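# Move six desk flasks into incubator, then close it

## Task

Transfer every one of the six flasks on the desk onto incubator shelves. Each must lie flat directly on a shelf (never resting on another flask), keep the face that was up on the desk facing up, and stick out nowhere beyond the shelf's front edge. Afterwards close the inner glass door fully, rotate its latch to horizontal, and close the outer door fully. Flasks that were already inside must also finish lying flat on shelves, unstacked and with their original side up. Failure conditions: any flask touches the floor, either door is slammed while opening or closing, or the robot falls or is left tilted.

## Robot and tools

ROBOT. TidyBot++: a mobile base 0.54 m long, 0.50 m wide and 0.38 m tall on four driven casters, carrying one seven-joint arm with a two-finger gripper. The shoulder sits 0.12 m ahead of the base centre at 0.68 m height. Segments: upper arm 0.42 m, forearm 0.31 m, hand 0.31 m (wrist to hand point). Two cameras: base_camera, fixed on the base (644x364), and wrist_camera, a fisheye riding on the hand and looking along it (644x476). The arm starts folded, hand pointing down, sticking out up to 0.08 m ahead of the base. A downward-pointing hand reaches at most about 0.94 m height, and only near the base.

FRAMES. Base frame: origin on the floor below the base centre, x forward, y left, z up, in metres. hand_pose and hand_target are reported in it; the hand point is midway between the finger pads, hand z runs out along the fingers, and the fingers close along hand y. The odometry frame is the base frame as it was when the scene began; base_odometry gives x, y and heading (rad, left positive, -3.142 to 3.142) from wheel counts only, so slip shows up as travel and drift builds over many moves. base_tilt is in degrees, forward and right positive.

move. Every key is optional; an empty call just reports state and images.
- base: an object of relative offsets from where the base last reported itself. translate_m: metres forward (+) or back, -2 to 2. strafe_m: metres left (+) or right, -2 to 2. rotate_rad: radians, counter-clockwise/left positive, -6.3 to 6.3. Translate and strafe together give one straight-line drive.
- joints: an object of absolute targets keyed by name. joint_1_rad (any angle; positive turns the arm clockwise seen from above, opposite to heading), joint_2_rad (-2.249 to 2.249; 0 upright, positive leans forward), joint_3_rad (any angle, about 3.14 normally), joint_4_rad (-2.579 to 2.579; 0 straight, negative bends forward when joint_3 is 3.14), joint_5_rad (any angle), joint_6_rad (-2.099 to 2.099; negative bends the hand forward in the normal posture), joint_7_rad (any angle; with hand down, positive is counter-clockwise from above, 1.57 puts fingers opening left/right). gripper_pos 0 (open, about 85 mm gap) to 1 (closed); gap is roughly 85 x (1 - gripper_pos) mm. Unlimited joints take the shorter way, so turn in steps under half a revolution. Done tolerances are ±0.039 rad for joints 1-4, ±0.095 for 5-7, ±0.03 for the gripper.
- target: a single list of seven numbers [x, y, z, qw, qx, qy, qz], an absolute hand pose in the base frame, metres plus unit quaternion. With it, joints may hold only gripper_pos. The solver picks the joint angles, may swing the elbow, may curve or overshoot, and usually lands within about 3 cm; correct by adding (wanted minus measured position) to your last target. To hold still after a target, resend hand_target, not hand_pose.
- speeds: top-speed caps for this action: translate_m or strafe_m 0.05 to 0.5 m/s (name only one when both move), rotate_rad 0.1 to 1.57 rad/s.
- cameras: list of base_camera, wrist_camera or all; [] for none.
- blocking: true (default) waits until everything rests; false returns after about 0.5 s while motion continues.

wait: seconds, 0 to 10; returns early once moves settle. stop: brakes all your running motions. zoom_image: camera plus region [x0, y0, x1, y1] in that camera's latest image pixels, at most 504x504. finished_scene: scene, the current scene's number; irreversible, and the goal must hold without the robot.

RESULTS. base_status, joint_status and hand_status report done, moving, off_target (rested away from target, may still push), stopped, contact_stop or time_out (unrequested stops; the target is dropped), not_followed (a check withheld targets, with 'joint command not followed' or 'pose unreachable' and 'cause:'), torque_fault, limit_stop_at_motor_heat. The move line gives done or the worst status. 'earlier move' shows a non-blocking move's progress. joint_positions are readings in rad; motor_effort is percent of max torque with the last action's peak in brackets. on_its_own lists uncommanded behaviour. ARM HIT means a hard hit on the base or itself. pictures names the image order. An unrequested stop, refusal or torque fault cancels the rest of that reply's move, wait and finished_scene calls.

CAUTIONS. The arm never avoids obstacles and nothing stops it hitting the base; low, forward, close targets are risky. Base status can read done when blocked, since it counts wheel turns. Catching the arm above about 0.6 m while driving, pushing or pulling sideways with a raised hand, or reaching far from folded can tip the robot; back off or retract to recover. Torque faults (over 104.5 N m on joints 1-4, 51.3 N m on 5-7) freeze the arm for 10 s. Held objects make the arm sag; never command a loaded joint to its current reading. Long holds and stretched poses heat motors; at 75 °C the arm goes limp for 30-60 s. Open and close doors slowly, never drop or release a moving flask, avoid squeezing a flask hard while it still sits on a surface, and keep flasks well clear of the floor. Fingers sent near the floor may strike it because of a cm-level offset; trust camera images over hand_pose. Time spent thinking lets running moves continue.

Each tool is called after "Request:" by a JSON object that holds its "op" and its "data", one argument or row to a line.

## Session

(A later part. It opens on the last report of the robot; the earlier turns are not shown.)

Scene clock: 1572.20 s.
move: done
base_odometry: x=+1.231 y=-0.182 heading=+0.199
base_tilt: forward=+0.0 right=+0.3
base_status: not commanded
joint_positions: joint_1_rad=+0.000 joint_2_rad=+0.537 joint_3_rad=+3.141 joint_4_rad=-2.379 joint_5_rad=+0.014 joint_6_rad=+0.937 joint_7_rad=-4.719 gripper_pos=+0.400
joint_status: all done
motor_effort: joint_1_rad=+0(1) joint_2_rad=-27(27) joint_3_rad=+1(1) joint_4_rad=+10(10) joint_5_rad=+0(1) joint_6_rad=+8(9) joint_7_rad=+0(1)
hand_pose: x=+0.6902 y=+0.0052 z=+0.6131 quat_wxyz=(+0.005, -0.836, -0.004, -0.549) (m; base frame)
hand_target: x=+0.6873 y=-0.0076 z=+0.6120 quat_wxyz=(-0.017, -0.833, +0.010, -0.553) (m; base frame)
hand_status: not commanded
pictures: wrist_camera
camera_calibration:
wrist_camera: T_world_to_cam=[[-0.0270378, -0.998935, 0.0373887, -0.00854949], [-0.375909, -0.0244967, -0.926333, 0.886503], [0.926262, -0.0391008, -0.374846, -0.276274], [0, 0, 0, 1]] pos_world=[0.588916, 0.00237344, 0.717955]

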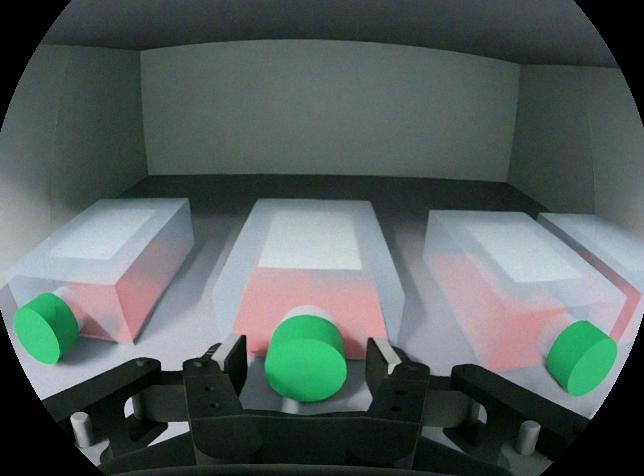

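Request:
{"op": "move", "data": {
  "base": {"translate_m": -0.2},
  "speeds": {"translate_m": 0.15},
  "cameras": ["wrist_camera"]
}}

Scene clock: 1575.20 s.
move: done
base_odometry: x=+1.035 y=-0.221 heading=+0.199
base_tilt: forward=+0.0 right=+0.3
base_status: done
joint_positions: joint_1_rad=+0.000 joint_2_rad=+0.542 joint_3_rad=+3.141 joint_4_rad=-2.386 joint_5_rad=+0.014 joint_6_rad=+0.937 joint_7_rad=-4.719 gripper_pos=+0.400
joint_status: not commanded
motor_effort: joint_1_rad=-1(1) joint_2_rad=-27(28) joint_3_rad=+1(1) joint_4_rad=+9(11) joint_5_rad=+0(1) joint_6_rad=+8(9) joint_7_rad=+1(1)
hand_pose: x=+0.6871 y=+0.0051 z=+0.6082 quat_wxyz=(+0.005, -0.839, -0.004, -0.544) (m; base frame)
hand_target: x=+0.6873 y=-0.0076 z=+0.6120 quat_wxyz=(-0.017, -0.833, +0.010, -0.553) (m; base frame)
hand_status: not commanded
pictures: wrist_camera
camera_calibration:
wrist_camera: T_world_to_cam=[[-0.0268591, -0.99893, 0.0376596, -0.00885975], [-0.38575, -0.024398, -0.922281, 0.885106], [0.922212, -0.0392988, -0.384682, -0.26645], [0, 0, 0, 1]] pos_world=[0.586915, 0.00227335, 0.714151]

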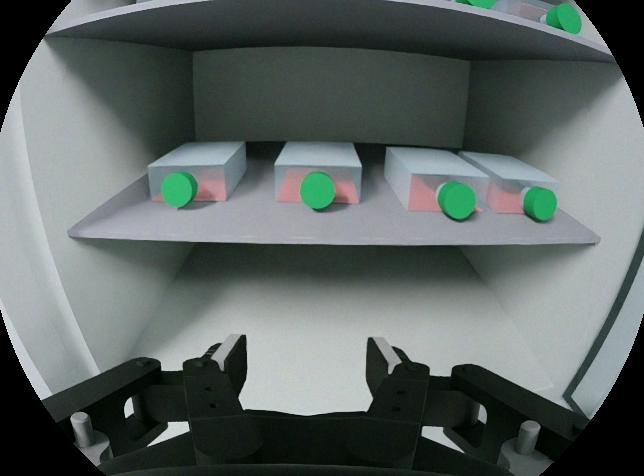

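Request:
{"op": "move", "data": {
  "base": {"translate_m": -0.35},
  "speeds": {"translate_m": 0.4},
  "cameras": []
}}

Request:
{"op": "move", "data": {
  "base": {"rotate_rad": 1.601},
  "speeds": {"rotate_rad": 0.8},
  "joints": {"joint_1_rad": 0.0, "joint_2_rad": 0.0, "joint_4_rad": -1.2, "joint_5_rad": 0.0, "joint_6_rad": -1.25, "joint_7_rad": -4.713},
  "cameras": ["wrist_camera"]
}}

Scene clock: 1660.80 s.
move: done
base_odometry: x=+0.692 y=-0.291 heading=+0.199
base_tilt: forward=+0.0 right=+0.3
base_status: done
joint_positions: joint_1_rad=+0.000 joint_2_rad=+0.544 joint_3_rad=+3.141 joint_4_rad=-2.389 joint_5_rad=+0.014 joint_6_rad=+0.937 joint_7_rad=-4.719 gripper_pos=+0.400
joint_status: not commanded
motor_effort: joint_1_rad=+0(2) joint_2_rad=-27(28) joint_3_rad=+1(2) joint_4_rad=+9(11) joint_5_rad=+0(1) joint_6_rad=+8(9) joint_7_rad=+1(1)
hand_pose: x=+0.6853 y=+0.0051 z=+0.6058 quat_wxyz=(+0.005, -0.840, -0.004, -0.542) (m; base frame)
hand_target: x=+0.6873 y=-0.0076 z=+0.6120 quat_wxyz=(-0.017, -0.833, +0.010, -0.553) (m; base frame)
hand_status: not commanded
pictures: none
No camera images: "cameras" was empty.

Scene clock: 1663.97 s.
move: done
base_odometry: x=+0.692 y=-0.291 heading=+1.800
base_tilt: forward=+0.0 right=+0.3
base_status: done
joint_positions: joint_1_rad=-0.001 joint_2_rad=-0.001 joint_3_rad=+3.138 joint_4_rad=-1.219 joint_5_rad=+0.011 joint_6_rad=-1.196 joint_7_rad=-4.719 gripper_pos=+0.400
joint_status: all done
motor_effort: joint_1_rad=+0(4) joint_2_rad=-19(31) joint_3_rad=+2(4) joint_4_rad=+21(22) joint_5_rad=+0(2) joint_6_rad=+6(9) joint_7_rad=+1(1)
hand_pose: x=+0.6205 y=+0.0003 z=+0.9791 quat_wxyz=(-0.003, -0.934, +0.001, -0.356) (m; base frame)
hand_target: x=+0.6105 y=+0.0021 z=+0.9767 quat_wxyz=(+0.000, -0.941, +0.000, -0.339) (m; base frame)
hand_status: not commanded
pictures: wrist_camera
camera_calibration:
wrist_camera: T_world_to_cam=[[-0.0225413, -0.99802, 0.0587165, -0.0528024], [-0.730592, -0.0236467, -0.682405, 1.1804], [0.682442, -0.0582801, -0.728612, 0.422975], [0, 0, 0, 1]] pos_world=[0.572546, -0.000134207, 1.1168]

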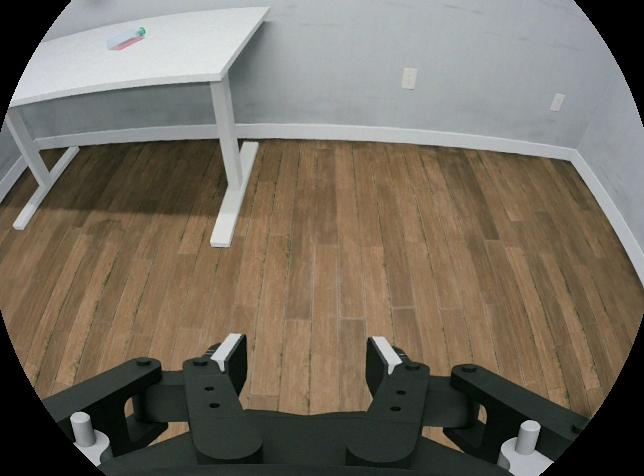

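Request:
{"op": "move", "data": {
  "base": {"translate_m": 0.891, "strafe_m": 0.607},
  "speeds": {"translate_m": 0.45},
  "joints": {"gripper_pos": 1.0},
  "cameras": ["wrist_camera"]
}}

Scene clock: 1670.70 s.
move: done
base_odometry: x=-0.102 y=+0.439 heading=+1.800
base_tilt: forward=+0.0 right=+0.3
base_status: done
joint_positions: joint_1_rad=-0.001 joint_2_rad=+0.002 joint_3_rad=+3.139 joint_4_rad=-1.218 joint_5_rad=+0.011 joint_6_rad=-1.203 joint_7_rad=-4.719 gripper_pos=+0.999
joint_status: all done
motor_effort: joint_1_rad=+0(2) joint_2_rad=-19(22) joint_3_rad=+1(4) joint_4_rad=+20(22) joint_5_rad=+0(1) joint_6_rad=+6(7) joint_7_rad=+1(1)
hand_pose: x=+0.6201 y=+0.0001 z=+0.9761 quat_wxyz=(-0.003, -0.936, +0.002, -0.351) (m; base frame)
hand_target: x=+0.6105 y=+0.0021 z=+0.9767 quat_wxyz=(+0.000, -0.941, +0.000, -0.339) (m; base frame)
hand_status: not commanded
pictures: wrist_camera
camera_calibration:
wrist_camera: T_world_to_cam=[[-0.0224418, -0.998013, 0.0588836, -0.0530761], [-0.737462, -0.023242, -0.674988, 1.17509], [0.675015, -0.0585724, -0.735475, 0.432365], [0, 0, 0, 1]] pos_world=[0.573543, -0.000334366, 1.11429]

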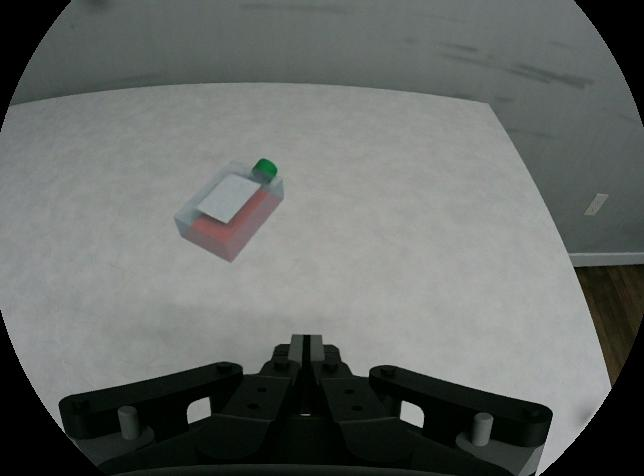

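Request:
{"op": "zoom_image", "data": {
  "camera": "wrist_camera",
  "region": [150, 140, 310, 280]
}}

Scaled by 3.150.

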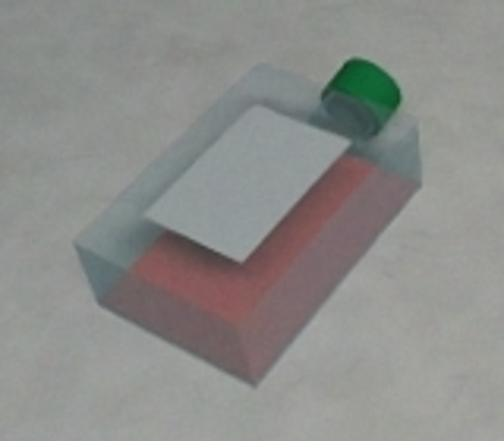

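Request:
{"op": "move", "data": {
  "base": {"translate_m": 0.065, "strafe_m": 0.025},
  "speeds": {"translate_m": 0.2},
  "joints": {"joint_1_rad": 0.0, "joint_2_rad": 0.639, "joint_4_rad": -0.439, "joint_6_rad": -1.746},
  "cameras": ["wrist_camera"]
}}

Scene clock: 1693.20 s.
move: done
base_odometry: x=-0.141 y=+0.497 heading=+1.800
base_tilt: forward=+0.0 right=+0.3
base_status: done
joint_positions: joint_1_rad=-0.001 joint_2_rad=+0.636 joint_3_rad=+3.139 joint_4_rad=-0.461 joint_5_rad=+0.011 joint_6_rad=-1.694 joint_7_rad=-4.719 gripper_pos=+0.999
joint_status: all done
motor_effort: joint_1_rad=+0(2) joint_2_rad=-38(40) joint_3_rad=+1(3) joint_4_rad=+18(22) joint_5_rad=+0(1) joint_6_rad=+4(7) joint_7_rad=+1(1)
hand_pose: x=+0.7557 y=-0.0003 z=+0.8711 quat_wxyz=(-0.003, -0.985, +0.004, -0.174) (m; base frame)
hand_target: x=+0.7441 y=+0.0020 z=+0.8726 quat_wxyz=(+0.001, -0.987, +0.000, -0.158) (m; base frame)
hand_status: not commanded
pictures: wrist_camera
camera_calibration:
wrist_camera: T_world_to_cam=[[-0.00501234, -0.998087, 0.0616292, -0.0596718], [-0.931027, -0.0178323, -0.364515, 1.07997], [0.364917, -0.0592055, -0.929156, 0.666562], [0, 0, 0, 1]] pos_world=[0.761941, -0.00083521, 1.01668]

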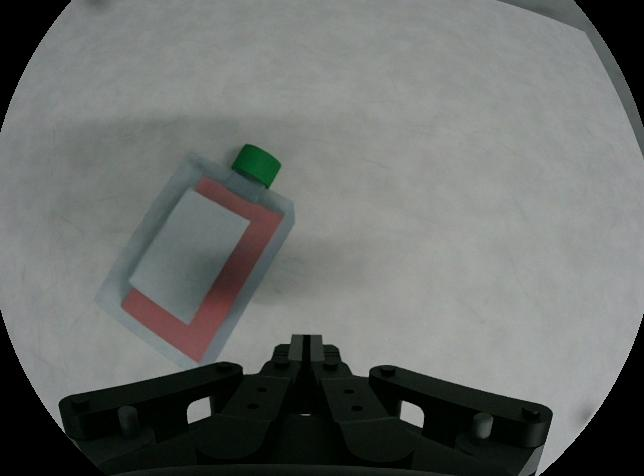

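Request:
{"op": "move", "data": {
  "joints": {"joint_2_rad": 0.58, "joint_4_rad": -0.68, "joint_6_rad": -1.49},
  "cameras": []
}}

Request:
{"op": "move", "data": {
  "joints": {"joint_2_rad": 0.5495, "joint_4_rad": -0.785, "joint_6_rad": -1.404},
  "cameras": ["wrist_camera"]
}}

Scene clock: 1698.47 s.
move: done
base_odometry: x=-0.141 y=+0.497 heading=+1.800
base_tilt: forward=+0.0 right=+0.3
base_status: not commanded
joint_positions: joint_1_rad=-0.001 joint_2_rad=+0.592 joint_3_rad=+3.139 joint_4_rad=-0.668 joint_5_rad=+0.011 joint_6_rad=-1.540 joint_7_rad=-4.719 gripper_pos=+0.999
joint_status: all done
motor_effort: joint_1_rad=-1(1) joint_2_rad=-37(39) joint_3_rad=+1(1) joint_4_rad=+19(20) joint_5_rad=+0(1) joint_6_rad=+3(4) joint_7_rad=+1(1)
hand_pose: x=+0.7574 y=-0.0002 z=+0.8336 quat_wxyz=(-0.004, -0.985, +0.003, -0.170) (m; base frame)
hand_target: x=+0.7677 y=+0.0021 z=+0.8422 quat_wxyz=(+0.001, -0.981, +0.000, -0.195) (m; base frame)
hand_status: not commanded
pictures: none
No camera images: "cameras" was empty.

Scene clock: 1699.40 s.
move: done
base_odometry: x=-0.141 y=+0.497 heading=+1.800
base_tilt: forward=+0.0 right=+0.3
base_status: not commanded
joint_positions: joint_1_rad=-0.001 joint_2_rad=+0.560 joint_3_rad=+3.139 joint_4_rad=-0.773 joint_5_rad=+0.011 joint_6_rad=-1.454 joint_7_rad=-4.719 gripper_pos=+0.999
joint_status: all done
motor_effort: joint_1_rad=+0(1) joint_2_rad=-37(38) joint_3_rad=+1(1) joint_4_rad=+19(21) joint_5_rad=+0(1) joint_6_rad=+3(4) joint_7_rad=+0(1)
hand_pose: x=+0.7560 y=-0.0001 z=+0.8206 quat_wxyz=(-0.004, -0.984, +0.002, -0.176) (m; base frame)
hand_target: x=+0.7665 y=+0.0021 z=+0.8279 quat_wxyz=(+0.001, -0.980, +0.000, -0.200) (m; base frame)
hand_status: not commanded
pictures: wrist_camera
camera_calibration:
wrist_camera: T_world_to_cam=[[-0.00278968, -0.998033, 0.0626354, -0.0589328], [-0.92936, -0.0205354, -0.368603, 1.06401], [0.369164, -0.0592391, -0.927474, 0.615001], [0, 0, 0, 1]] pos_world=[0.761645, -0.000534926, 0.966285]

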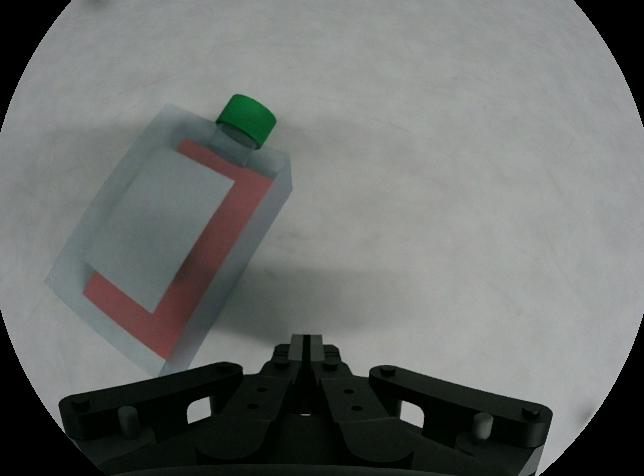

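Request:
{"op": "move", "data": {
  "joints": {"joint_2_rad": 0.5495, "joint_4_rad": -0.8, "joint_6_rad": -1.404},
  "cameras": []
}}

Request:
{"op": "move", "data": {
  "base": {"translate_m": 0.01, "strafe_m": 0.075},
  "speeds": {"translate_m": 0.08},
  "cameras": ["wrist_camera"]
}}

Scene clock: 1702.40 s.
move: done
base_odometry: x=-0.141 y=+0.497 heading=+1.800
base_tilt: forward=+0.0 right=+0.3
base_status: not commanded
joint_positions: joint_1_rad=-0.001 joint_2_rad=+0.557 joint_3_rad=+3.139 joint_4_rad=-0.790 joint_5_rad=+0.011 joint_6_rad=-1.451 joint_7_rad=-4.719 gripper_pos=+0.999
joint_status: all done
motor_effort: joint_1_rad=+0(1) joint_2_rad=-36(38) joint_3_rad=+1(1) joint_4_rad=+20(20) joint_5_rad=+0(1) joint_6_rad=+3(4) joint_7_rad=+1(1)
hand_pose: x=+0.7529 y=-0.0001 z=+0.8156 quat_wxyz=(-0.004, -0.985, +0.002, -0.171) (m; base frame)
hand_target: x=+0.7632 y=+0.0021 z=+0.8215 quat_wxyz=(+0.001, -0.981, +0.000, -0.193) (m; base frame)
hand_status: not commanded
pictures: none
No camera images: "cameras" was empty.

Scene clock: 1703.90 s.
move: done
base_odometry: x=-0.217 y=+0.490 heading=+1.800
base_tilt: forward=+0.0 right=+0.3
base_status: done
joint_positions: joint_1_rad=-0.001 joint_2_rad=+0.557 joint_3_rad=+3.139 joint_4_rad=-0.790 joint_5_rad=+0.011 joint_6_rad=-1.451 joint_7_rad=-4.719 gripper_pos=+0.999
joint_status: not commanded
motor_effort: joint_1_rad=+0(3) joint_2_rad=-37(37) joint_3_rad=+1(2) joint_4_rad=+19(20) joint_5_rad=+0(1) joint_6_rad=+3(4) joint_7_rad=+1(1)
hand_pose: x=+0.7529 y=+0.0000 z=+0.8161 quat_wxyz=(-0.004, -0.985, +0.002, -0.171) (m; base frame)
hand_target: x=+0.7632 y=+0.0021 z=+0.8215 quat_wxyz=(+0.001, -0.981, +0.000, -0.193) (m; base frame)
hand_status: not commanded
pictures: wrist_camera
camera_calibration:
wrist_camera: T_world_to_cam=[[-0.00184497, -0.998032, 0.0626782, -0.0592085], [-0.933018, -0.0208352, -0.359226, 1.05459], [0.359825, -0.0591426, -0.931144, 0.621963], [0, 0, 0, 1]] pos_world=[0.760042, -0.000334856, 0.961682]

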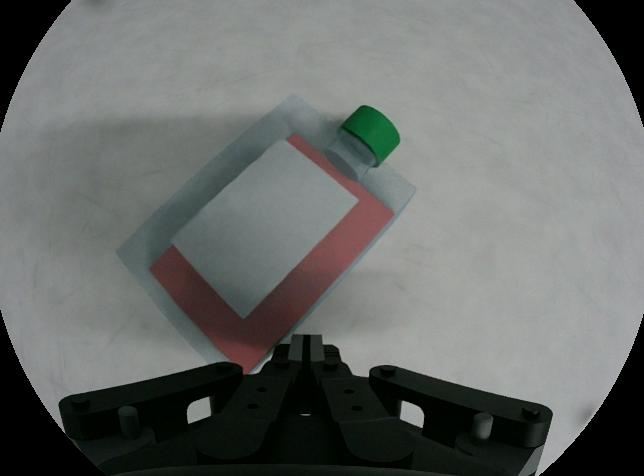

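Request:
{"op": "move", "data": {
  "base": {"translate_m": -0.025, "strafe_m": 0.012},
  "speeds": {"translate_m": 0.08},
  "cameras": []
}}

Request:
{"op": "move", "data": {
  "base": {"translate_m": 0.027, "strafe_m": 0.054},
  "speeds": {"translate_m": 0.08},
  "cameras": ["wrist_camera"]
}}

Scene clock: 1714.37 s.
move: done
base_odometry: x=-0.223 y=+0.463 heading=+1.800
base_tilt: forward=+0.0 right=+0.3
base_status: done
joint_positions: joint_1_rad=-0.001 joint_2_rad=+0.551 joint_3_rad=+3.139 joint_4_rad=-0.790 joint_5_rad=+0.011 joint_6_rad=-1.449 joint_7_rad=-4.719 gripper_pos=+0.999
joint_status: not commanded
motor_effort: joint_1_rad=+0(2) joint_2_rad=-37(39) joint_3_rad=+1(1) joint_4_rad=+19(20) joint_5_rad=+0(1) joint_6_rad=+4(4) joint_7_rad=+1(1)
hand_pose: x=+0.7526 y=+0.0000 z=+0.8198 quat_wxyz=(-0.004, -0.985, +0.002, -0.175) (m; base frame)
hand_target: x=+0.7632 y=+0.0021 z=+0.8215 quat_wxyz=(+0.001, -0.981, +0.000, -0.193) (m; base frame)
hand_status: not commanded
pictures: none
No camera images: "cameras" was empty.

Scene clock: 1715.67 s.
move: done
base_odometry: x=-0.281 y=+0.476 heading=+1.800
base_tilt: forward=+0.0 right=+0.3
base_status: done
joint_positions: joint_1_rad=-0.001 joint_2_rad=+0.550 joint_3_rad=+3.139 joint_4_rad=-0.790 joint_5_rad=+0.011 joint_6_rad=-1.449 joint_7_rad=-4.719 gripper_pos=+0.999
joint_status: not commanded
motor_effort: joint_1_rad=-1(4) joint_2_rad=-36(38) joint_3_rad=+1(2) joint_4_rad=+19(20) joint_5_rad=+0(1) joint_6_rad=+3(4) joint_7_rad=+1(1)
hand_pose: x=+0.7526 y=-0.0003 z=+0.8200 quat_wxyz=(-0.004, -0.984, +0.003, -0.175) (m; base frame)
hand_target: x=+0.7632 y=+0.0021 z=+0.8215 quat_wxyz=(+0.001, -0.981, +0.000, -0.193) (m; base frame)
hand_status: not commanded
pictures: wrist_camera
camera_calibration:
wrist_camera: T_world_to_cam=[[-0.00301352, -0.998027, 0.0627111, -0.0590069], [-0.930121, -0.0202329, -0.366695, 1.05963], [0.367241, -0.059434, -0.928225, 0.617761], [0, 0, 0, 1]] pos_world=[0.758544, -0.000735035, 0.965684]

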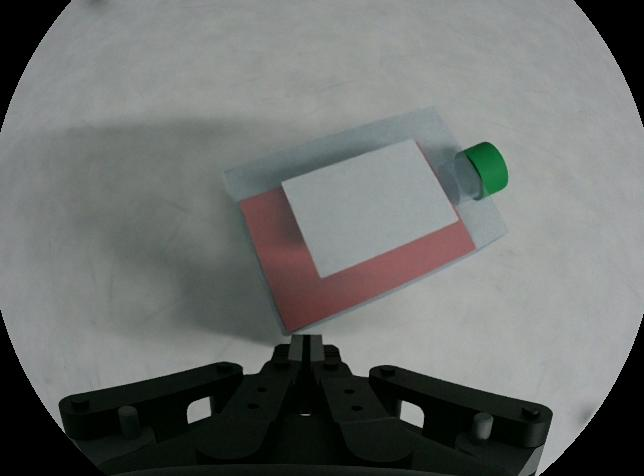

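Request:
{"op": "move", "data": {
  "base": {"translate_m": 0.031, "strafe_m": 0.028},
  "speeds": {"translate_m": 0.08},
  "cameras": ["wrist_camera"]
}}

Request:
{"op": "move", "data": {
  "base": {"translate_m": 0.042, "strafe_m": 0.016},
  "speeds": {"translate_m": 0.08},
  "cameras": ["wrist_camera"]
}}

Scene clock: 1723.87 s.
move: done
base_odometry: x=-0.316 y=+0.500 heading=+1.801
base_tilt: forward=+0.0 right=+0.3
base_status: done
joint_positions: joint_1_rad=-0.001 joint_2_rad=+0.550 joint_3_rad=+3.139 joint_4_rad=-0.790 joint_5_rad=+0.011 joint_6_rad=-1.448 joint_7_rad=-4.719 gripper_pos=+0.999
joint_status: not commanded
motor_effort: joint_1_rad=-1(2) joint_2_rad=-37(38) joint_3_rad=+1(2) joint_4_rad=+19(20) joint_5_rad=+0(1) joint_6_rad=+3(4) joint_7_rad=+0(1)
hand_pose: x=+0.7528 y=-0.0003 z=+0.8204 quat_wxyz=(-0.004, -0.984, +0.003, -0.176) (m; base frame)
hand_target: x=+0.7632 y=+0.0021 z=+0.8215 quat_wxyz=(+0.001, -0.981, +0.000, -0.193) (m; base frame)
hand_status: not commanded
pictures: wrist_camera
camera_calibration:
wrist_camera: T_world_to_cam=[[-0.00310197, -0.998027, 0.0627099, -0.0589637], [-0.929629, -0.0202298, -0.367941, 1.06061], [0.368483, -0.0594383, -0.927732, 0.616713], [0, 0, 0, 1]] pos_world=[0.758544, -0.000735037, 0.966085]

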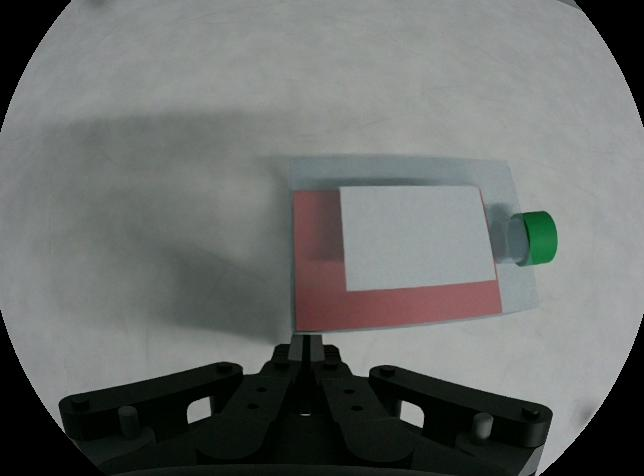

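Scene clock: 1724.97 s.
move: done
base_odometry: x=-0.341 y=+0.537 heading=+1.801
base_tilt: forward=+0.0 right=+0.3
base_status: done
joint_positions: joint_1_rad=-0.001 joint_2_rad=+0.550 joint_3_rad=+3.139 joint_4_rad=-0.791 joint_5_rad=+0.011 joint_6_rad=-1.446 joint_7_rad=-4.719 gripper_pos=+0.999
joint_status: not commanded
motor_effort: joint_1_rad=-1(3) joint_2_rad=-36(39) joint_3_rad=+1(2) joint_4_rad=+19(20) joint_5_rad=+0(1) joint_6_rad=+3(4) joint_7_rad=+1(1)
hand_pose: x=+0.7531 y=-0.0004 z=+0.8205 quat_wxyz=(-0.004, -0.984, +0.003, -0.177) (m; base frame)
hand_target: x=+0.7632 y=+0.0021 z=+0.8215 quat_wxyz=(+0.001, -0.981, +0.000, -0.193) (m; base frame)
hand_status: not commanded
pictures: wrist_camera
camera_calibration:
wrist_camera: T_world_to_cam=[[-0.00317679, -0.998027, 0.0627036, -0.0589068], [-0.929164, -0.020233, -0.369115, 1.06152], [0.369655, -0.0594345, -0.927266, 0.61543], [0, 0, 0, 1]] pos_world=[0.758645, -0.000735035, 0.966185]

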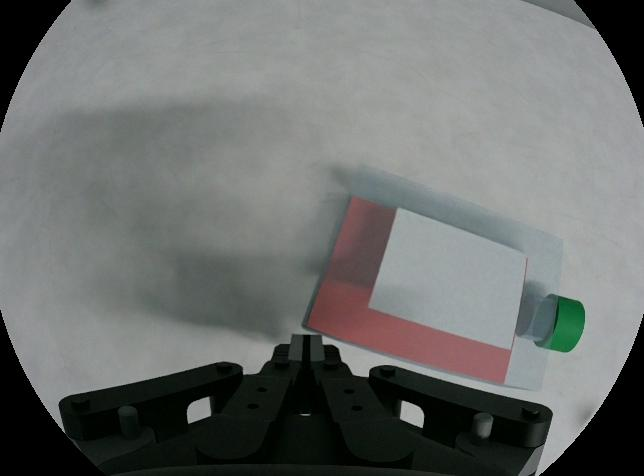

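Request:
{"op": "zoom_image", "data": {
  "camera": "wrist_camera",
  "region": [280, 140, 620, 420]
}}

Scaled by 1.482.

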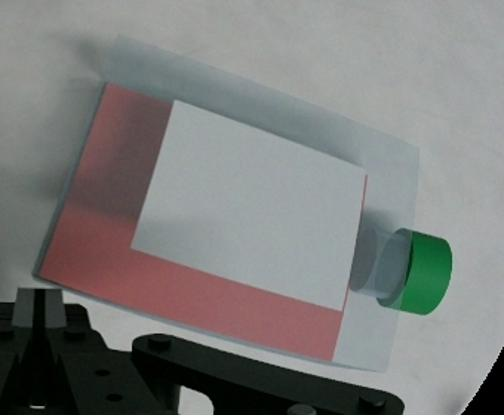

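Request:
{"op": "move", "data": {
  "base": {"translate_m": -0.025},
  "speeds": {"translate_m": 0.1},
  "cameras": []
}}

Request:
{"op": "move", "data": {
  "joints": {"joint_2_rad": 0.639, "joint_4_rad": -0.439, "joint_6_rad": -1.746},
  "cameras": []
}}

Request:
{"op": "move", "data": {
  "base": {"translate_m": -0.14, "strafe_m": -0.3},
  "speeds": {"translate_m": 0.3},
  "joints": {"joint_1_rad": 0.1, "joint_5_rad": -1.215, "joint_6_rad": -1.478, "joint_7_rad": -3.273, "gripper_pos": 0.2},
  "cameras": ["wrist_camera"]
}}

Scene clock: 1750.03 s.
move: done
base_odometry: x=-0.335 y=+0.513 heading=+1.801
base_tilt: forward=+0.0 right=+0.3
base_status: done
joint_positions: joint_1_rad=-0.001 joint_2_rad=+0.545 joint_3_rad=+3.139 joint_4_rad=-0.792 joint_5_rad=+0.011 joint_6_rad=-1.445 joint_7_rad=-4.719 gripper_pos=+0.999
joint_status: not commanded
motor_effort: joint_1_rad=-1(2) joint_2_rad=-36(39) joint_3_rad=+1(2) joint_4_rad=+19(20) joint_5_rad=+0(1) joint_6_rad=+4(4) joint_7_rad=+1(1)
hand_pose: x=+0.7524 y=-0.0004 z=+0.8233 quat_wxyz=(-0.004, -0.984, +0.003, -0.179) (m; base frame)
hand_target: x=+0.7632 y=+0.0021 z=+0.8215 quat_wxyz=(+0.001, -0.981, +0.000, -0.193) (m; base frame)
hand_status: not commanded
pictures: none
No camera images: "cameras" was empty.

Scene clock: 1751.53 s.
move: done
base_odometry: x=-0.335 y=+0.513 heading=+1.801
base_tilt: forward=+0.0 right=+0.3
base_status: not commanded
joint_positions: joint_1_rad=-0.001 joint_2_rad=+0.625 joint_3_rad=+3.139 joint_4_rad=-0.460 joint_5_rad=+0.011 joint_6_rad=-1.693 joint_7_rad=-4.719 gripper_pos=+0.999
joint_status: all done
motor_effort: joint_1_rad=-1(1) joint_2_rad=-37(38) joint_3_rad=+1(1) joint_4_rad=+18(21) joint_5_rad=+0(1) joint_6_rad=+3(4) joint_7_rad=+1(1)
hand_pose: x=+0.7541 y=-0.0005 z=+0.8789 quat_wxyz=(-0.003, -0.983, +0.004, -0.181) (m; base frame)
hand_target: x=+0.7441 y=+0.0020 z=+0.8726 quat_wxyz=(+0.001, -0.987, +0.000, -0.158) (m; base frame)
hand_status: not commanded
pictures: none
No camera images: "cameras" was empty.

Scene clock: 1753.63 s.
move: done
base_odometry: x=-0.011 y=+0.445 heading=+1.801
base_tilt: forward=+0.0 right=+0.3
base_status: done
joint_positions: joint_1_rad=+0.091 joint_2_rad=+0.632 joint_3_rad=+3.139 joint_4_rad=-0.454 joint_5_rad=-1.135 joint_6_rad=-1.526 joint_7_rad=-3.313 gripper_pos=+0.200
joint_status: all done
motor_effort: joint_1_rad=+0(3) joint_2_rad=-37(39) joint_3_rad=-2(3) joint_4_rad=+17(19) joint_5_rad=-8(8) joint_6_rad=+5(5) joint_7_rad=+1(2)
hand_pose: x=+0.7419 y=+0.2282 z=+1.0584 quat_wxyz=(+0.237, -0.574, -0.589, -0.518) (m; base frame)
hand_target: x=+0.7490 y=+0.2303 z=+1.0874 quat_wxyz=(+0.237, -0.545, -0.577, -0.560) (m; base frame)
hand_status: not commanded
pictures: wrist_camera
camera_calibration:
wrist_camera: T_world_to_cam=[[0.89803, -0.230229, 0.374883, -1.01997], [0.258262, -0.413959, -0.872891, 0.885631], [0.356151, 0.8807, -0.312288, -0.00173136], [0, 0, 0, 1]] pos_world=[0.687852, 0.133314, 1.15489]

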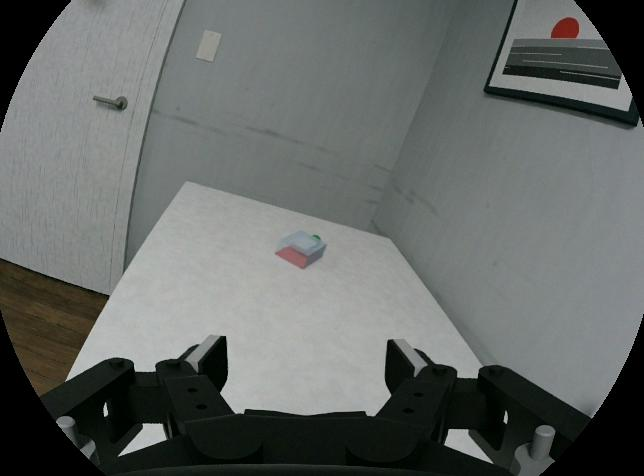

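Request:
{"op": "move", "data": {
  "joints": {"joint_1_rad": 0.216, "joint_2_rad": 0.706, "joint_4_rad": -0.797, "joint_5_rad": -1.215, "joint_6_rad": -1.44, "joint_7_rad": -3.24},
  "cameras": []
}}

Request:
{"op": "move", "data": {
  "base": {"translate_m": 0.147},
  "speeds": {"translate_m": 0.2},
  "cameras": ["wrist_camera"]
}}

Scene clock: 1757.33 s.
move: done
base_odometry: x=-0.011 y=+0.445 heading=+1.801
base_tilt: forward=+0.0 right=+0.4
base_status: not commanded
joint_positions: joint_1_rad=+0.201 joint_2_rad=+0.708 joint_3_rad=+3.139 joint_4_rad=-0.790 joint_5_rad=-1.140 joint_6_rad=-1.486 joint_7_rad=-3.281 gripper_pos=+0.200
joint_status: all done
motor_effort: joint_1_rad=-1(3) joint_2_rad=-39(44) joint_3_rad=-3(3) joint_4_rad=+19(20) joint_5_rad=-8(10) joint_6_rad=+1(5) joint_7_rad=+0(1)
hand_pose: x=+0.7854 y=+0.1539 z=+0.8981 quat_wxyz=(+0.322, -0.686, -0.482, -0.439) (m; base frame)
hand_target: x=+0.8006 y=+0.1483 z=+0.9194 quat_wxyz=(+0.319, -0.671, -0.466, -0.481) (m; base frame)
hand_status: not commanded
pictures: none
No camera images: "cameras" was empty.

Scene clock: 1758.87 s.
move: done
base_odometry: x=-0.045 y=+0.588 heading=+1.801
base_tilt: forward=+0.0 right=+0.4
base_status: done
joint_positions: joint_1_rad=+0.201 joint_2_rad=+0.707 joint_3_rad=+3.139 joint_4_rad=-0.790 joint_5_rad=-1.141 joint_6_rad=-1.483 joint_7_rad=-3.281 gripper_pos=+0.200
joint_status: not commanded
motor_effort: joint_1_rad=-1(1) joint_2_rad=-40(42) joint_3_rad=-2(3) joint_4_rad=+18(19) joint_5_rad=-8(9) joint_6_rad=+1(2) joint_7_rad=+1(1)
hand_pose: x=+0.7861 y=+0.1534 z=+0.8988 quat_wxyz=(+0.321, -0.687, -0.482, -0.440) (m; base frame)
hand_target: x=+0.8006 y=+0.1483 z=+0.9194 quat_wxyz=(+0.319, -0.671, -0.466, -0.481) (m; base frame)
hand_status: not commanded
pictures: wrist_camera
camera_calibration:
wrist_camera: T_world_to_cam=[[0.930458, -0.365592, 0.0243171, -0.706649], [-0.11973, -0.366103, -0.92284, 1.03869], [0.346285, 0.855752, -0.384415, 0.0749579], [0, 0, 0, 1]] pos_world=[0.755912, 0.057775, 1.00454]

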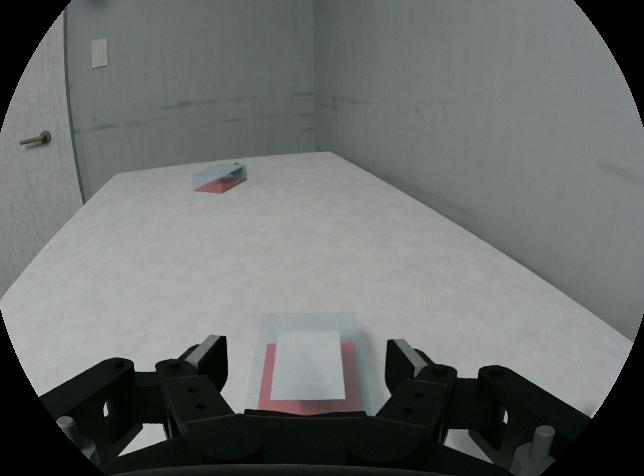

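Request:
{"op": "move", "data": {
  "joints": {"joint_1_rad": 0.218, "joint_2_rad": 0.711, "joint_4_rad": -1.005, "joint_5_rad": -1.243, "joint_6_rad": -1.342, "joint_7_rad": -3.03},
  "cameras": ["wrist_camera"]
}}

Scene clock: 1766.90 s.
move: done
base_odometry: x=-0.045 y=+0.588 heading=+1.801
base_tilt: forward=+0.0 right=+0.3
base_status: not commanded
joint_positions: joint_1_rad=+0.201 joint_2_rad=+0.710 joint_3_rad=+3.139 joint_4_rad=-0.994 joint_5_rad=-1.163 joint_6_rad=-1.392 joint_7_rad=-3.072 gripper_pos=+0.200
joint_status: all done
motor_effort: joint_1_rad=+0(2) joint_2_rad=-40(42) joint_3_rad=-2(3) joint_4_rad=+18(20) joint_5_rad=-9(9) joint_6_rad=+0(2) joint_7_rad=+1(1)
hand_pose: x=+0.7871 y=+0.1526 z=+0.8318 quat_wxyz=(+0.314, -0.684, -0.487, -0.443) (m; base frame)
hand_target: x=+0.8073 y=+0.1433 z=+0.8490 quat_wxyz=(+0.306, -0.676, -0.463, -0.485) (m; base frame)
hand_status: not commanded
pictures: wrist_camera
camera_calibration:
wrist_camera: T_world_to_cam=[[0.930268, -0.364324, 0.0432447, -0.722115], [-0.1039, -0.374658, -0.921323, 0.964228], [0.351862, 0.852584, -0.386386, 0.0472644], [0, 0, 0, 1]] pos_world=[0.755313, 0.0578756, 0.937855]

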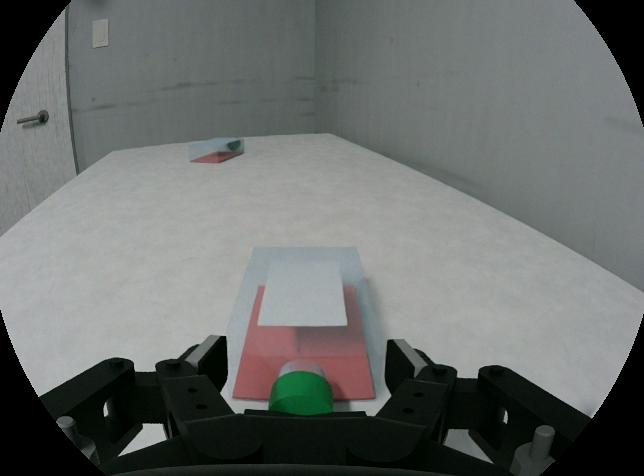

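Request:
{"op": "move", "data": {
  "joints": {"joint_1_rad": 0.222, "joint_2_rad": 0.722, "joint_4_rad": -1.093, "joint_5_rad": -1.262, "joint_6_rad": -1.306, "joint_7_rad": -2.94},
  "cameras": ["wrist_camera"]
}}

Request:
{"op": "zoom_image", "data": {
  "camera": "wrist_camera",
  "region": [200, 180, 440, 420]
}}

Scene clock: 1775.00 s.
move: done
base_odometry: x=-0.045 y=+0.588 heading=+1.801
base_tilt: forward=+0.0 right=+0.3
base_status: not commanded
joint_positions: joint_1_rad=+0.202 joint_2_rad=+0.720 joint_3_rad=+3.139 joint_4_rad=-1.083 joint_5_rad=-1.183 joint_6_rad=-1.356 joint_7_rad=-2.982 gripper_pos=+0.200
joint_status: all done
motor_effort: joint_1_rad=+0(1) joint_2_rad=-40(42) joint_3_rad=-3(3) joint_4_rad=+18(20) joint_5_rad=-8(9) joint_6_rad=-1(2) joint_7_rad=+1(1)
hand_pose: x=+0.7842 y=+0.1533 z=+0.7990 quat_wxyz=(+0.316, -0.684, -0.485, -0.443) (m; base frame)
hand_target: x=+0.8065 y=+0.1400 z=+0.8139 quat_wxyz=(+0.303, -0.680, -0.459, -0.484) (m; base frame)
hand_status: not commanded
pictures: wrist_camera
camera_calibration:
wrist_camera: T_world_to_cam=[[0.930431, -0.364342, 0.0394039, -0.71481], [-0.106473, -0.371647, -0.922248, 0.936356], [0.350658, 0.853893, -0.384584, 0.03441], [0, 0, 0, 1]] pos_world=[0.752713, 0.0581759, 0.904953]

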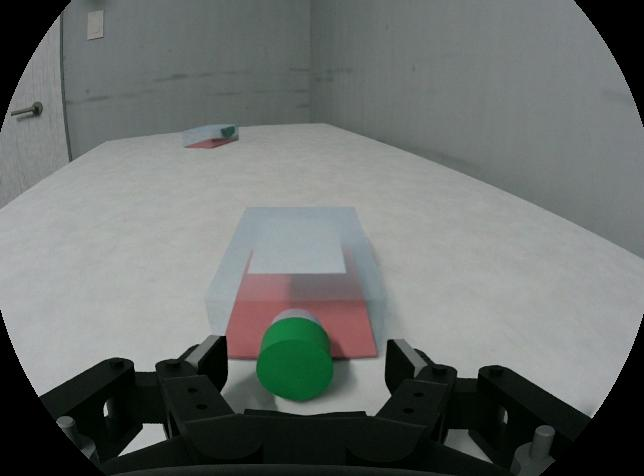

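Scaled by 2.100.

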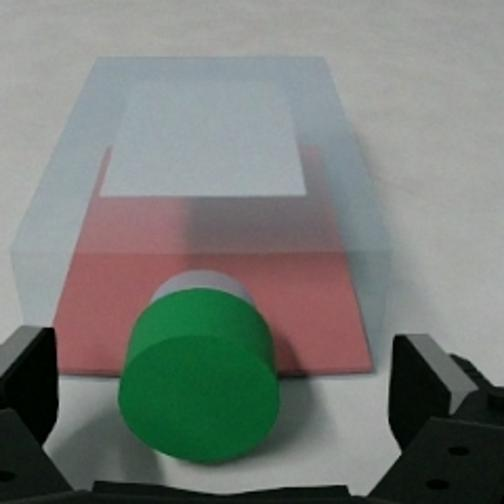

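Request:
{"op": "move", "data": {
  "joints": {"joint_1_rad": 0.188},
  "cameras": ["wrist_camera"]
}}

Request:
{"op": "zoom_image", "data": {
  "camera": "wrist_camera",
  "region": [200, 180, 440, 420]
}}

Scene clock: 1779.60 s.
move: done
base_odometry: x=-0.045 y=+0.588 heading=+1.801
base_tilt: forward=+0.0 right=+0.3
base_status: not commanded
joint_positions: joint_1_rad=+0.195 joint_2_rad=+0.720 joint_3_rad=+3.139 joint_4_rad=-1.083 joint_5_rad=-1.183 joint_6_rad=-1.355 joint_7_rad=-2.981 gripper_pos=+0.200
joint_status: all done
motor_effort: joint_1_rad=+0(2) joint_2_rad=-40(40) joint_3_rad=-3(3) joint_4_rad=+18(18) joint_5_rad=-9(9) joint_6_rad=-1(2) joint_7_rad=+1(1)
hand_pose: x=+0.7834 y=+0.1577 z=+0.7990 quat_wxyz=(+0.317, -0.682, -0.488, -0.442) (m; base frame)
hand_target: x=+0.8013 y=+0.1633 z=+0.8139 quat_wxyz=(+0.312, -0.672, -0.471, -0.479) (m; base frame)
hand_status: not commanded
pictures: wrist_camera
camera_calibration:
wrist_camera: T_world_to_cam=[[0.93272, -0.35828, 0.0408466, -0.716404], [-0.102816, -0.372801, -0.922198, 0.935162], [0.345632, 0.855953, -0.384556, 0.0345511], [0, 0, 0, 1]] pos_world=[0.752412, 0.0623824, 0.904954]

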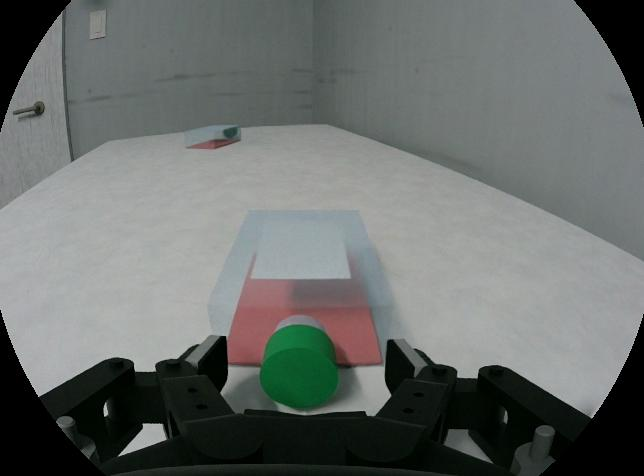

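Scaled by 2.100.

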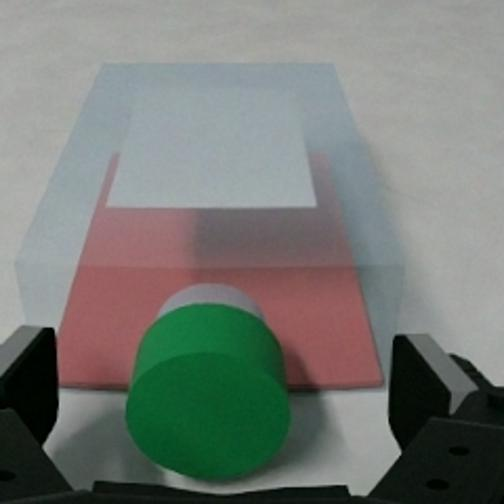

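Request:
{"op": "move", "data": {
  "joints": {"gripper_pos": 0.76},
  "cameras": ["wrist_camera"]
}}

Scene clock: 1781.63 s.
move: off_target
base_odometry: x=-0.045 y=+0.588 heading=+1.801
base_tilt: forward=+0.0 right=+0.3
base_status: not commanded
joint_positions: joint_1_rad=+0.195 joint_2_rad=+0.720 joint_3_rad=+3.139 joint_4_rad=-1.083 joint_5_rad=-1.184 joint_6_rad=-1.355 joint_7_rad=-2.981 gripper_pos=+0.686
joint_status: gripper_pos off_target (ended at +0.686, target +0.760)
motor_effort: joint_1_rad=+0(1) joint_2_rad=-40(41) joint_3_rad=-2(3) joint_4_rad=+18(19) joint_5_rad=-9(9) joint_6_rad=-1(1) joint_7_rad=+1(1)
hand_pose: x=+0.7836 y=+0.1578 z=+0.7993 quat_wxyz=(+0.317, -0.682, -0.488, -0.443) (m; base frame)
hand_target: x=+0.8013 y=+0.1633 z=+0.8139 quat_wxyz=(+0.312, -0.672, -0.471, -0.479) (m; base frame)
hand_status: not commanded
pictures: wrist_camera
camera_calibration:
wrist_camera: T_world_to_cam=[[0.932523, -0.358787, 0.040901, -0.716371], [-0.102631, -0.371919, -0.922574, 0.935412], [0.346219, 0.856124, -0.383646, 0.0332793], [0, 0, 0, 1]] pos_world=[0.752512, 0.0623819, 0.905054]

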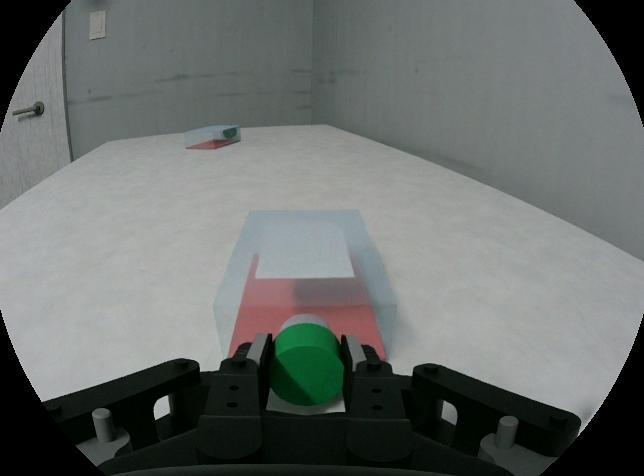

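Request:
{"op": "move", "data": {
  "joints": {"joint_2_rad": 0.699, "joint_4_rad": -0.995, "joint_6_rad": -1.425, "joint_7_rad": -3.095},
  "cameras": ["wrist_camera"]
}}

Request:
{"op": "move", "data": {
  "joints": {"joint_2_rad": 0.699, "joint_4_rad": -0.88, "joint_5_rad": -1.225, "joint_6_rad": -1.475, "joint_7_rad": -3.205},
  "cameras": []
}}

Request:
{"op": "move", "data": {
  "joints": {"joint_2_rad": 0.702, "joint_4_rad": -0.77, "joint_5_rad": -1.2, "joint_6_rad": -1.522, "joint_7_rad": -3.305},
  "cameras": ["wrist_camera"]
}}

Scene clock: 1785.90 s.
move: done
base_odometry: x=-0.045 y=+0.588 heading=+1.801
base_tilt: forward=+0.0 right=+0.3
base_status: not commanded
joint_positions: joint_1_rad=+0.195 joint_2_rad=+0.704 joint_3_rad=+3.139 joint_4_rad=-1.014 joint_5_rad=-1.184 joint_6_rad=-1.390 joint_7_rad=-3.064 gripper_pos=+0.686
joint_status: all done
motor_effort: joint_1_rad=-1(1) joint_2_rad=-41(43) joint_3_rad=-3(3) joint_4_rad=+19(20) joint_5_rad=-9(10) joint_6_rad=-1(2) joint_7_rad=+0(2)
hand_pose: x=+0.7838 y=+0.1598 z=+0.8351 quat_wxyz=(+0.322, -0.680, -0.484, -0.448) (m; base frame)
hand_target: x=+0.7791 y=+0.1748 z=+0.8674 quat_wxyz=(+0.356, -0.661, -0.470, -0.465) (m; base frame)
hand_status: not commanded
pictures: wrist_camera
camera_calibration:
wrist_camera: T_world_to_cam=[[0.932072, -0.360528, 0.0355132, -0.712154], [-0.102347, -0.356091, -0.928829, 0.971747], [0.347515, 0.862101, -0.368802, 0.0308527], [0, 0, 0, 1]] pos_world=[0.752512, 0.0626815, 0.939257]

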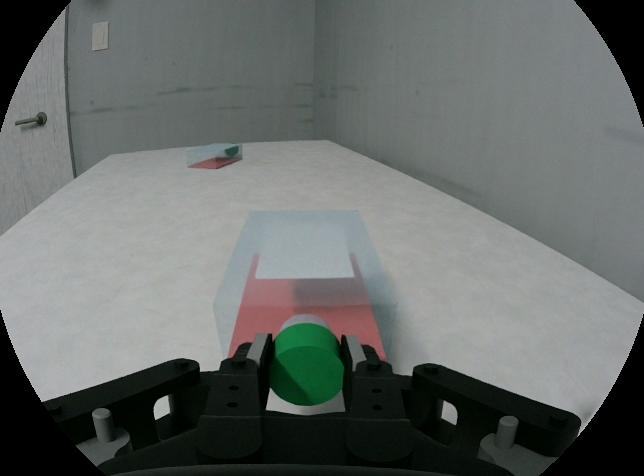

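Scene clock: 1786.87 s.
move: done
base_odometry: x=-0.045 y=+0.588 heading=+1.801
base_tilt: forward=+0.0 right=+0.3
base_status: not commanded
joint_positions: joint_1_rad=+0.195 joint_2_rad=+0.700 joint_3_rad=+3.139 joint_4_rad=-0.900 joint_5_rad=-1.184 joint_6_rad=-1.426 joint_7_rad=-3.162 gripper_pos=+0.686
joint_status: all done
motor_effort: joint_1_rad=+0(1) joint_2_rad=-41(42) joint_3_rad=-3(3) joint_4_rad=+19(21) joint_5_rad=-10(10) joint_6_rad=+1(1) joint_7_rad=+1(1)
hand_pose: x=+0.7891 y=+0.1604 z=+0.8778 quat_wxyz=(+0.322, -0.675, -0.482, -0.457) (m; base frame)
hand_target: x=+0.7766 y=+0.1733 z=+0.8967 quat_wxyz=(+0.354, -0.664, -0.478, -0.454) (m; base frame)
hand_status: not commanded
pictures: none
No camera images: "cameras" was empty.

Scene clock: 1787.90 s.
move: done
base_odometry: x=-0.045 y=+0.588 heading=+1.801
base_tilt: forward=+0.0 right=+0.3
base_status: not commanded
joint_positions: joint_1_rad=+0.195 joint_2_rad=+0.701 joint_3_rad=+3.139 joint_4_rad=-0.790 joint_5_rad=-1.184 joint_6_rad=-1.473 joint_7_rad=-3.263 gripper_pos=+0.686
joint_status: all done
motor_effort: joint_1_rad=+0(1) joint_2_rad=-40(43) joint_3_rad=-3(3) joint_4_rad=+19(20) joint_5_rad=-9(10) joint_6_rad=+1(3) joint_7_rad=+0(1)
hand_pose: x=+0.7868 y=+0.1625 z=+0.9155 quat_wxyz=(+0.327, -0.671, -0.481, -0.459) (m; base frame)
hand_target: x=+0.7731 y=+0.1722 z=+0.9241 quat_wxyz=(+0.351, -0.666, -0.483, -0.447) (m; base frame)
hand_status: not commanded
pictures: wrist_camera
camera_calibration:
wrist_camera: T_world_to_cam=[[0.931943, -0.359978, 0.0435675, -0.724204], [-0.0848276, -0.333256, -0.939013, 1.03954], [0.352543, 0.87141, -0.341112, 0.0263385], [0, 0, 0, 1]] pos_world=[0.753813, 0.062784, 1.01668]

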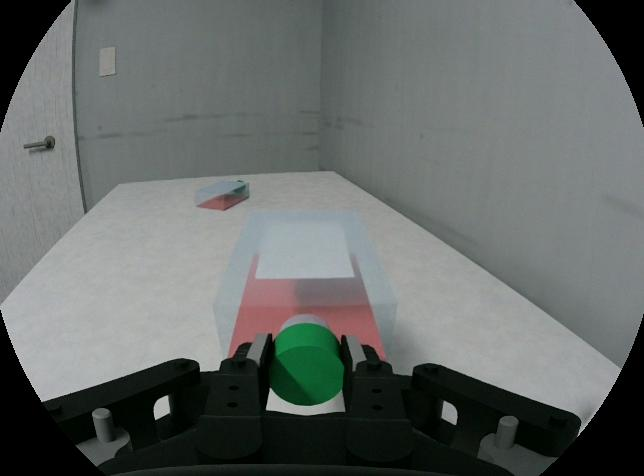

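Request:
{"op": "move", "data": {
  "base": {"translate_m": -0.42},
  "speeds": {"translate_m": 0.35},
  "joints": {"joint_1_rad": 0.14, "joint_2_rad": 0.63, "joint_4_rad": -0.935, "joint_5_rad": -1.06, "joint_6_rad": -1.06, "joint_7_rad": -3.41},
  "cameras": []
}}

Request:
{"op": "move", "data": {
  "joints": {"joint_1_rad": 0.09, "joint_2_rad": 0.467, "joint_4_rad": -1.229, "joint_5_rad": -1.02, "joint_6_rad": -0.685, "joint_7_rad": -3.48},
  "cameras": []
}}

Request:
{"op": "move", "data": {
  "joints": {"joint_1_rad": 0.05, "joint_2_rad": 0.304, "joint_4_rad": -1.511, "joint_5_rad": -0.965, "joint_6_rad": -0.325, "joint_7_rad": -3.61},
  "cameras": ["wrist_camera"]
}}

Scene clock: 1795.33 s.
move: done
base_odometry: x=+0.051 y=+0.179 heading=+1.801
base_tilt: forward=+0.0 right=+0.3
base_status: done
joint_positions: joint_1_rad=+0.158 joint_2_rad=+0.635 joint_3_rad=+3.139 joint_4_rad=-0.929 joint_5_rad=-1.122 joint_6_rad=-1.109 joint_7_rad=-3.369 gripper_pos=+0.686
joint_status: all done
motor_effort: joint_1_rad=-1(3) joint_2_rad=-41(44) joint_3_rad=-2(4) joint_4_rad=+21(22) joint_5_rad=-9(10) joint_6_rad=+2(3) joint_7_rad=+1(1)
hand_pose: x=+0.8531 y=+0.1397 z=+0.9032 quat_wxyz=(+0.246, -0.750, -0.361, -0.497) (m; base frame)
hand_target: x=+0.8602 y=+0.1367 z=+0.8923 quat_wxyz=(+0.223, -0.766, -0.353, -0.489) (m; base frame)
hand_status: not commanded
pictures: none
No camera images: "cameras" was empty.

Scene clock: 1797.07 s.
move: done
base_odometry: x=+0.051 y=+0.179 heading=+1.801
base_tilt: forward=+0.0 right=+0.3
base_status: not commanded
joint_positions: joint_1_rad=+0.111 joint_2_rad=+0.478 joint_3_rad=+3.139 joint_4_rad=-1.220 joint_5_rad=-1.090 joint_6_rad=-0.737 joint_7_rad=-3.439 gripper_pos=+0.686
joint_status: all done
motor_effort: joint_1_rad=-1(1) joint_2_rad=-37(42) joint_3_rad=-1(2) joint_4_rad=+23(23) joint_5_rad=-7(9) joint_6_rad=+2(4) joint_7_rad=+0(1)
hand_pose: x=+0.8568 y=+0.1070 z=+0.8903 quat_wxyz=(+0.166, -0.802, -0.241, -0.521) (m; base frame)
hand_target: x=+0.8587 y=+0.1038 z=+0.8863 quat_wxyz=(+0.139, -0.809, -0.240, -0.518) (m; base frame)
hand_status: not commanded
pictures: none
No camera images: "cameras" was empty.

Scene clock: 1798.77 s.
move: done
base_odometry: x=+0.051 y=+0.179 heading=+1.801
base_tilt: forward=+0.0 right=+0.3
base_status: not commanded
joint_positions: joint_1_rad=+0.072 joint_2_rad=+0.315 joint_3_rad=+3.139 joint_4_rad=-1.503 joint_5_rad=-1.038 joint_6_rad=-0.377 joint_7_rad=-3.568 gripper_pos=+0.686
joint_status: all done
motor_effort: joint_1_rad=+0(1) joint_2_rad=-32(38) joint_3_rad=+1(1) joint_4_rad=+23(24) joint_5_rad=-4(8) joint_6_rad=+4(4) joint_7_rad=+1(1)
hand_pose: x=+0.8259 y=+0.0509 z=+0.8780 quat_wxyz=(+0.081, -0.831, -0.114, -0.538) (m; base frame)
hand_target: x=+0.8258 y=+0.0486 z=+0.8813 quat_wxyz=(+0.055, -0.830, -0.119, -0.542) (m; base frame)
hand_status: not commanded
pictures: wrist_camera
camera_calibration:
wrist_camera: T_world_to_cam=[[0.240011, -0.970316, 0.0296779, -0.184414], [-0.368594, -0.11937, -0.921894, 1.1788], [0.898072, 0.210325, -0.386303, -0.280251], [0, 0, 0, 1]] pos_world=[0.730447, 0.0207176, 0.983943]

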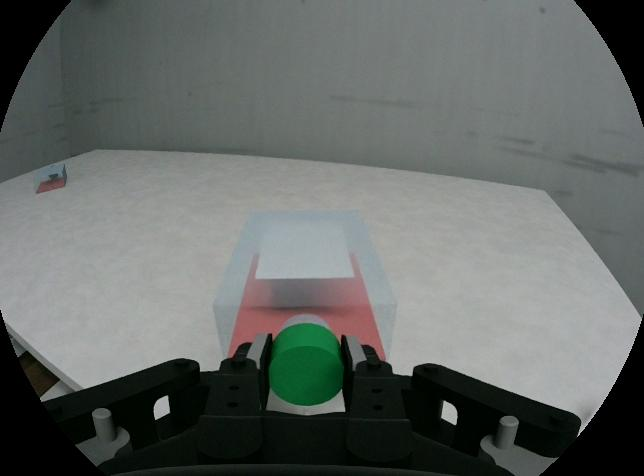

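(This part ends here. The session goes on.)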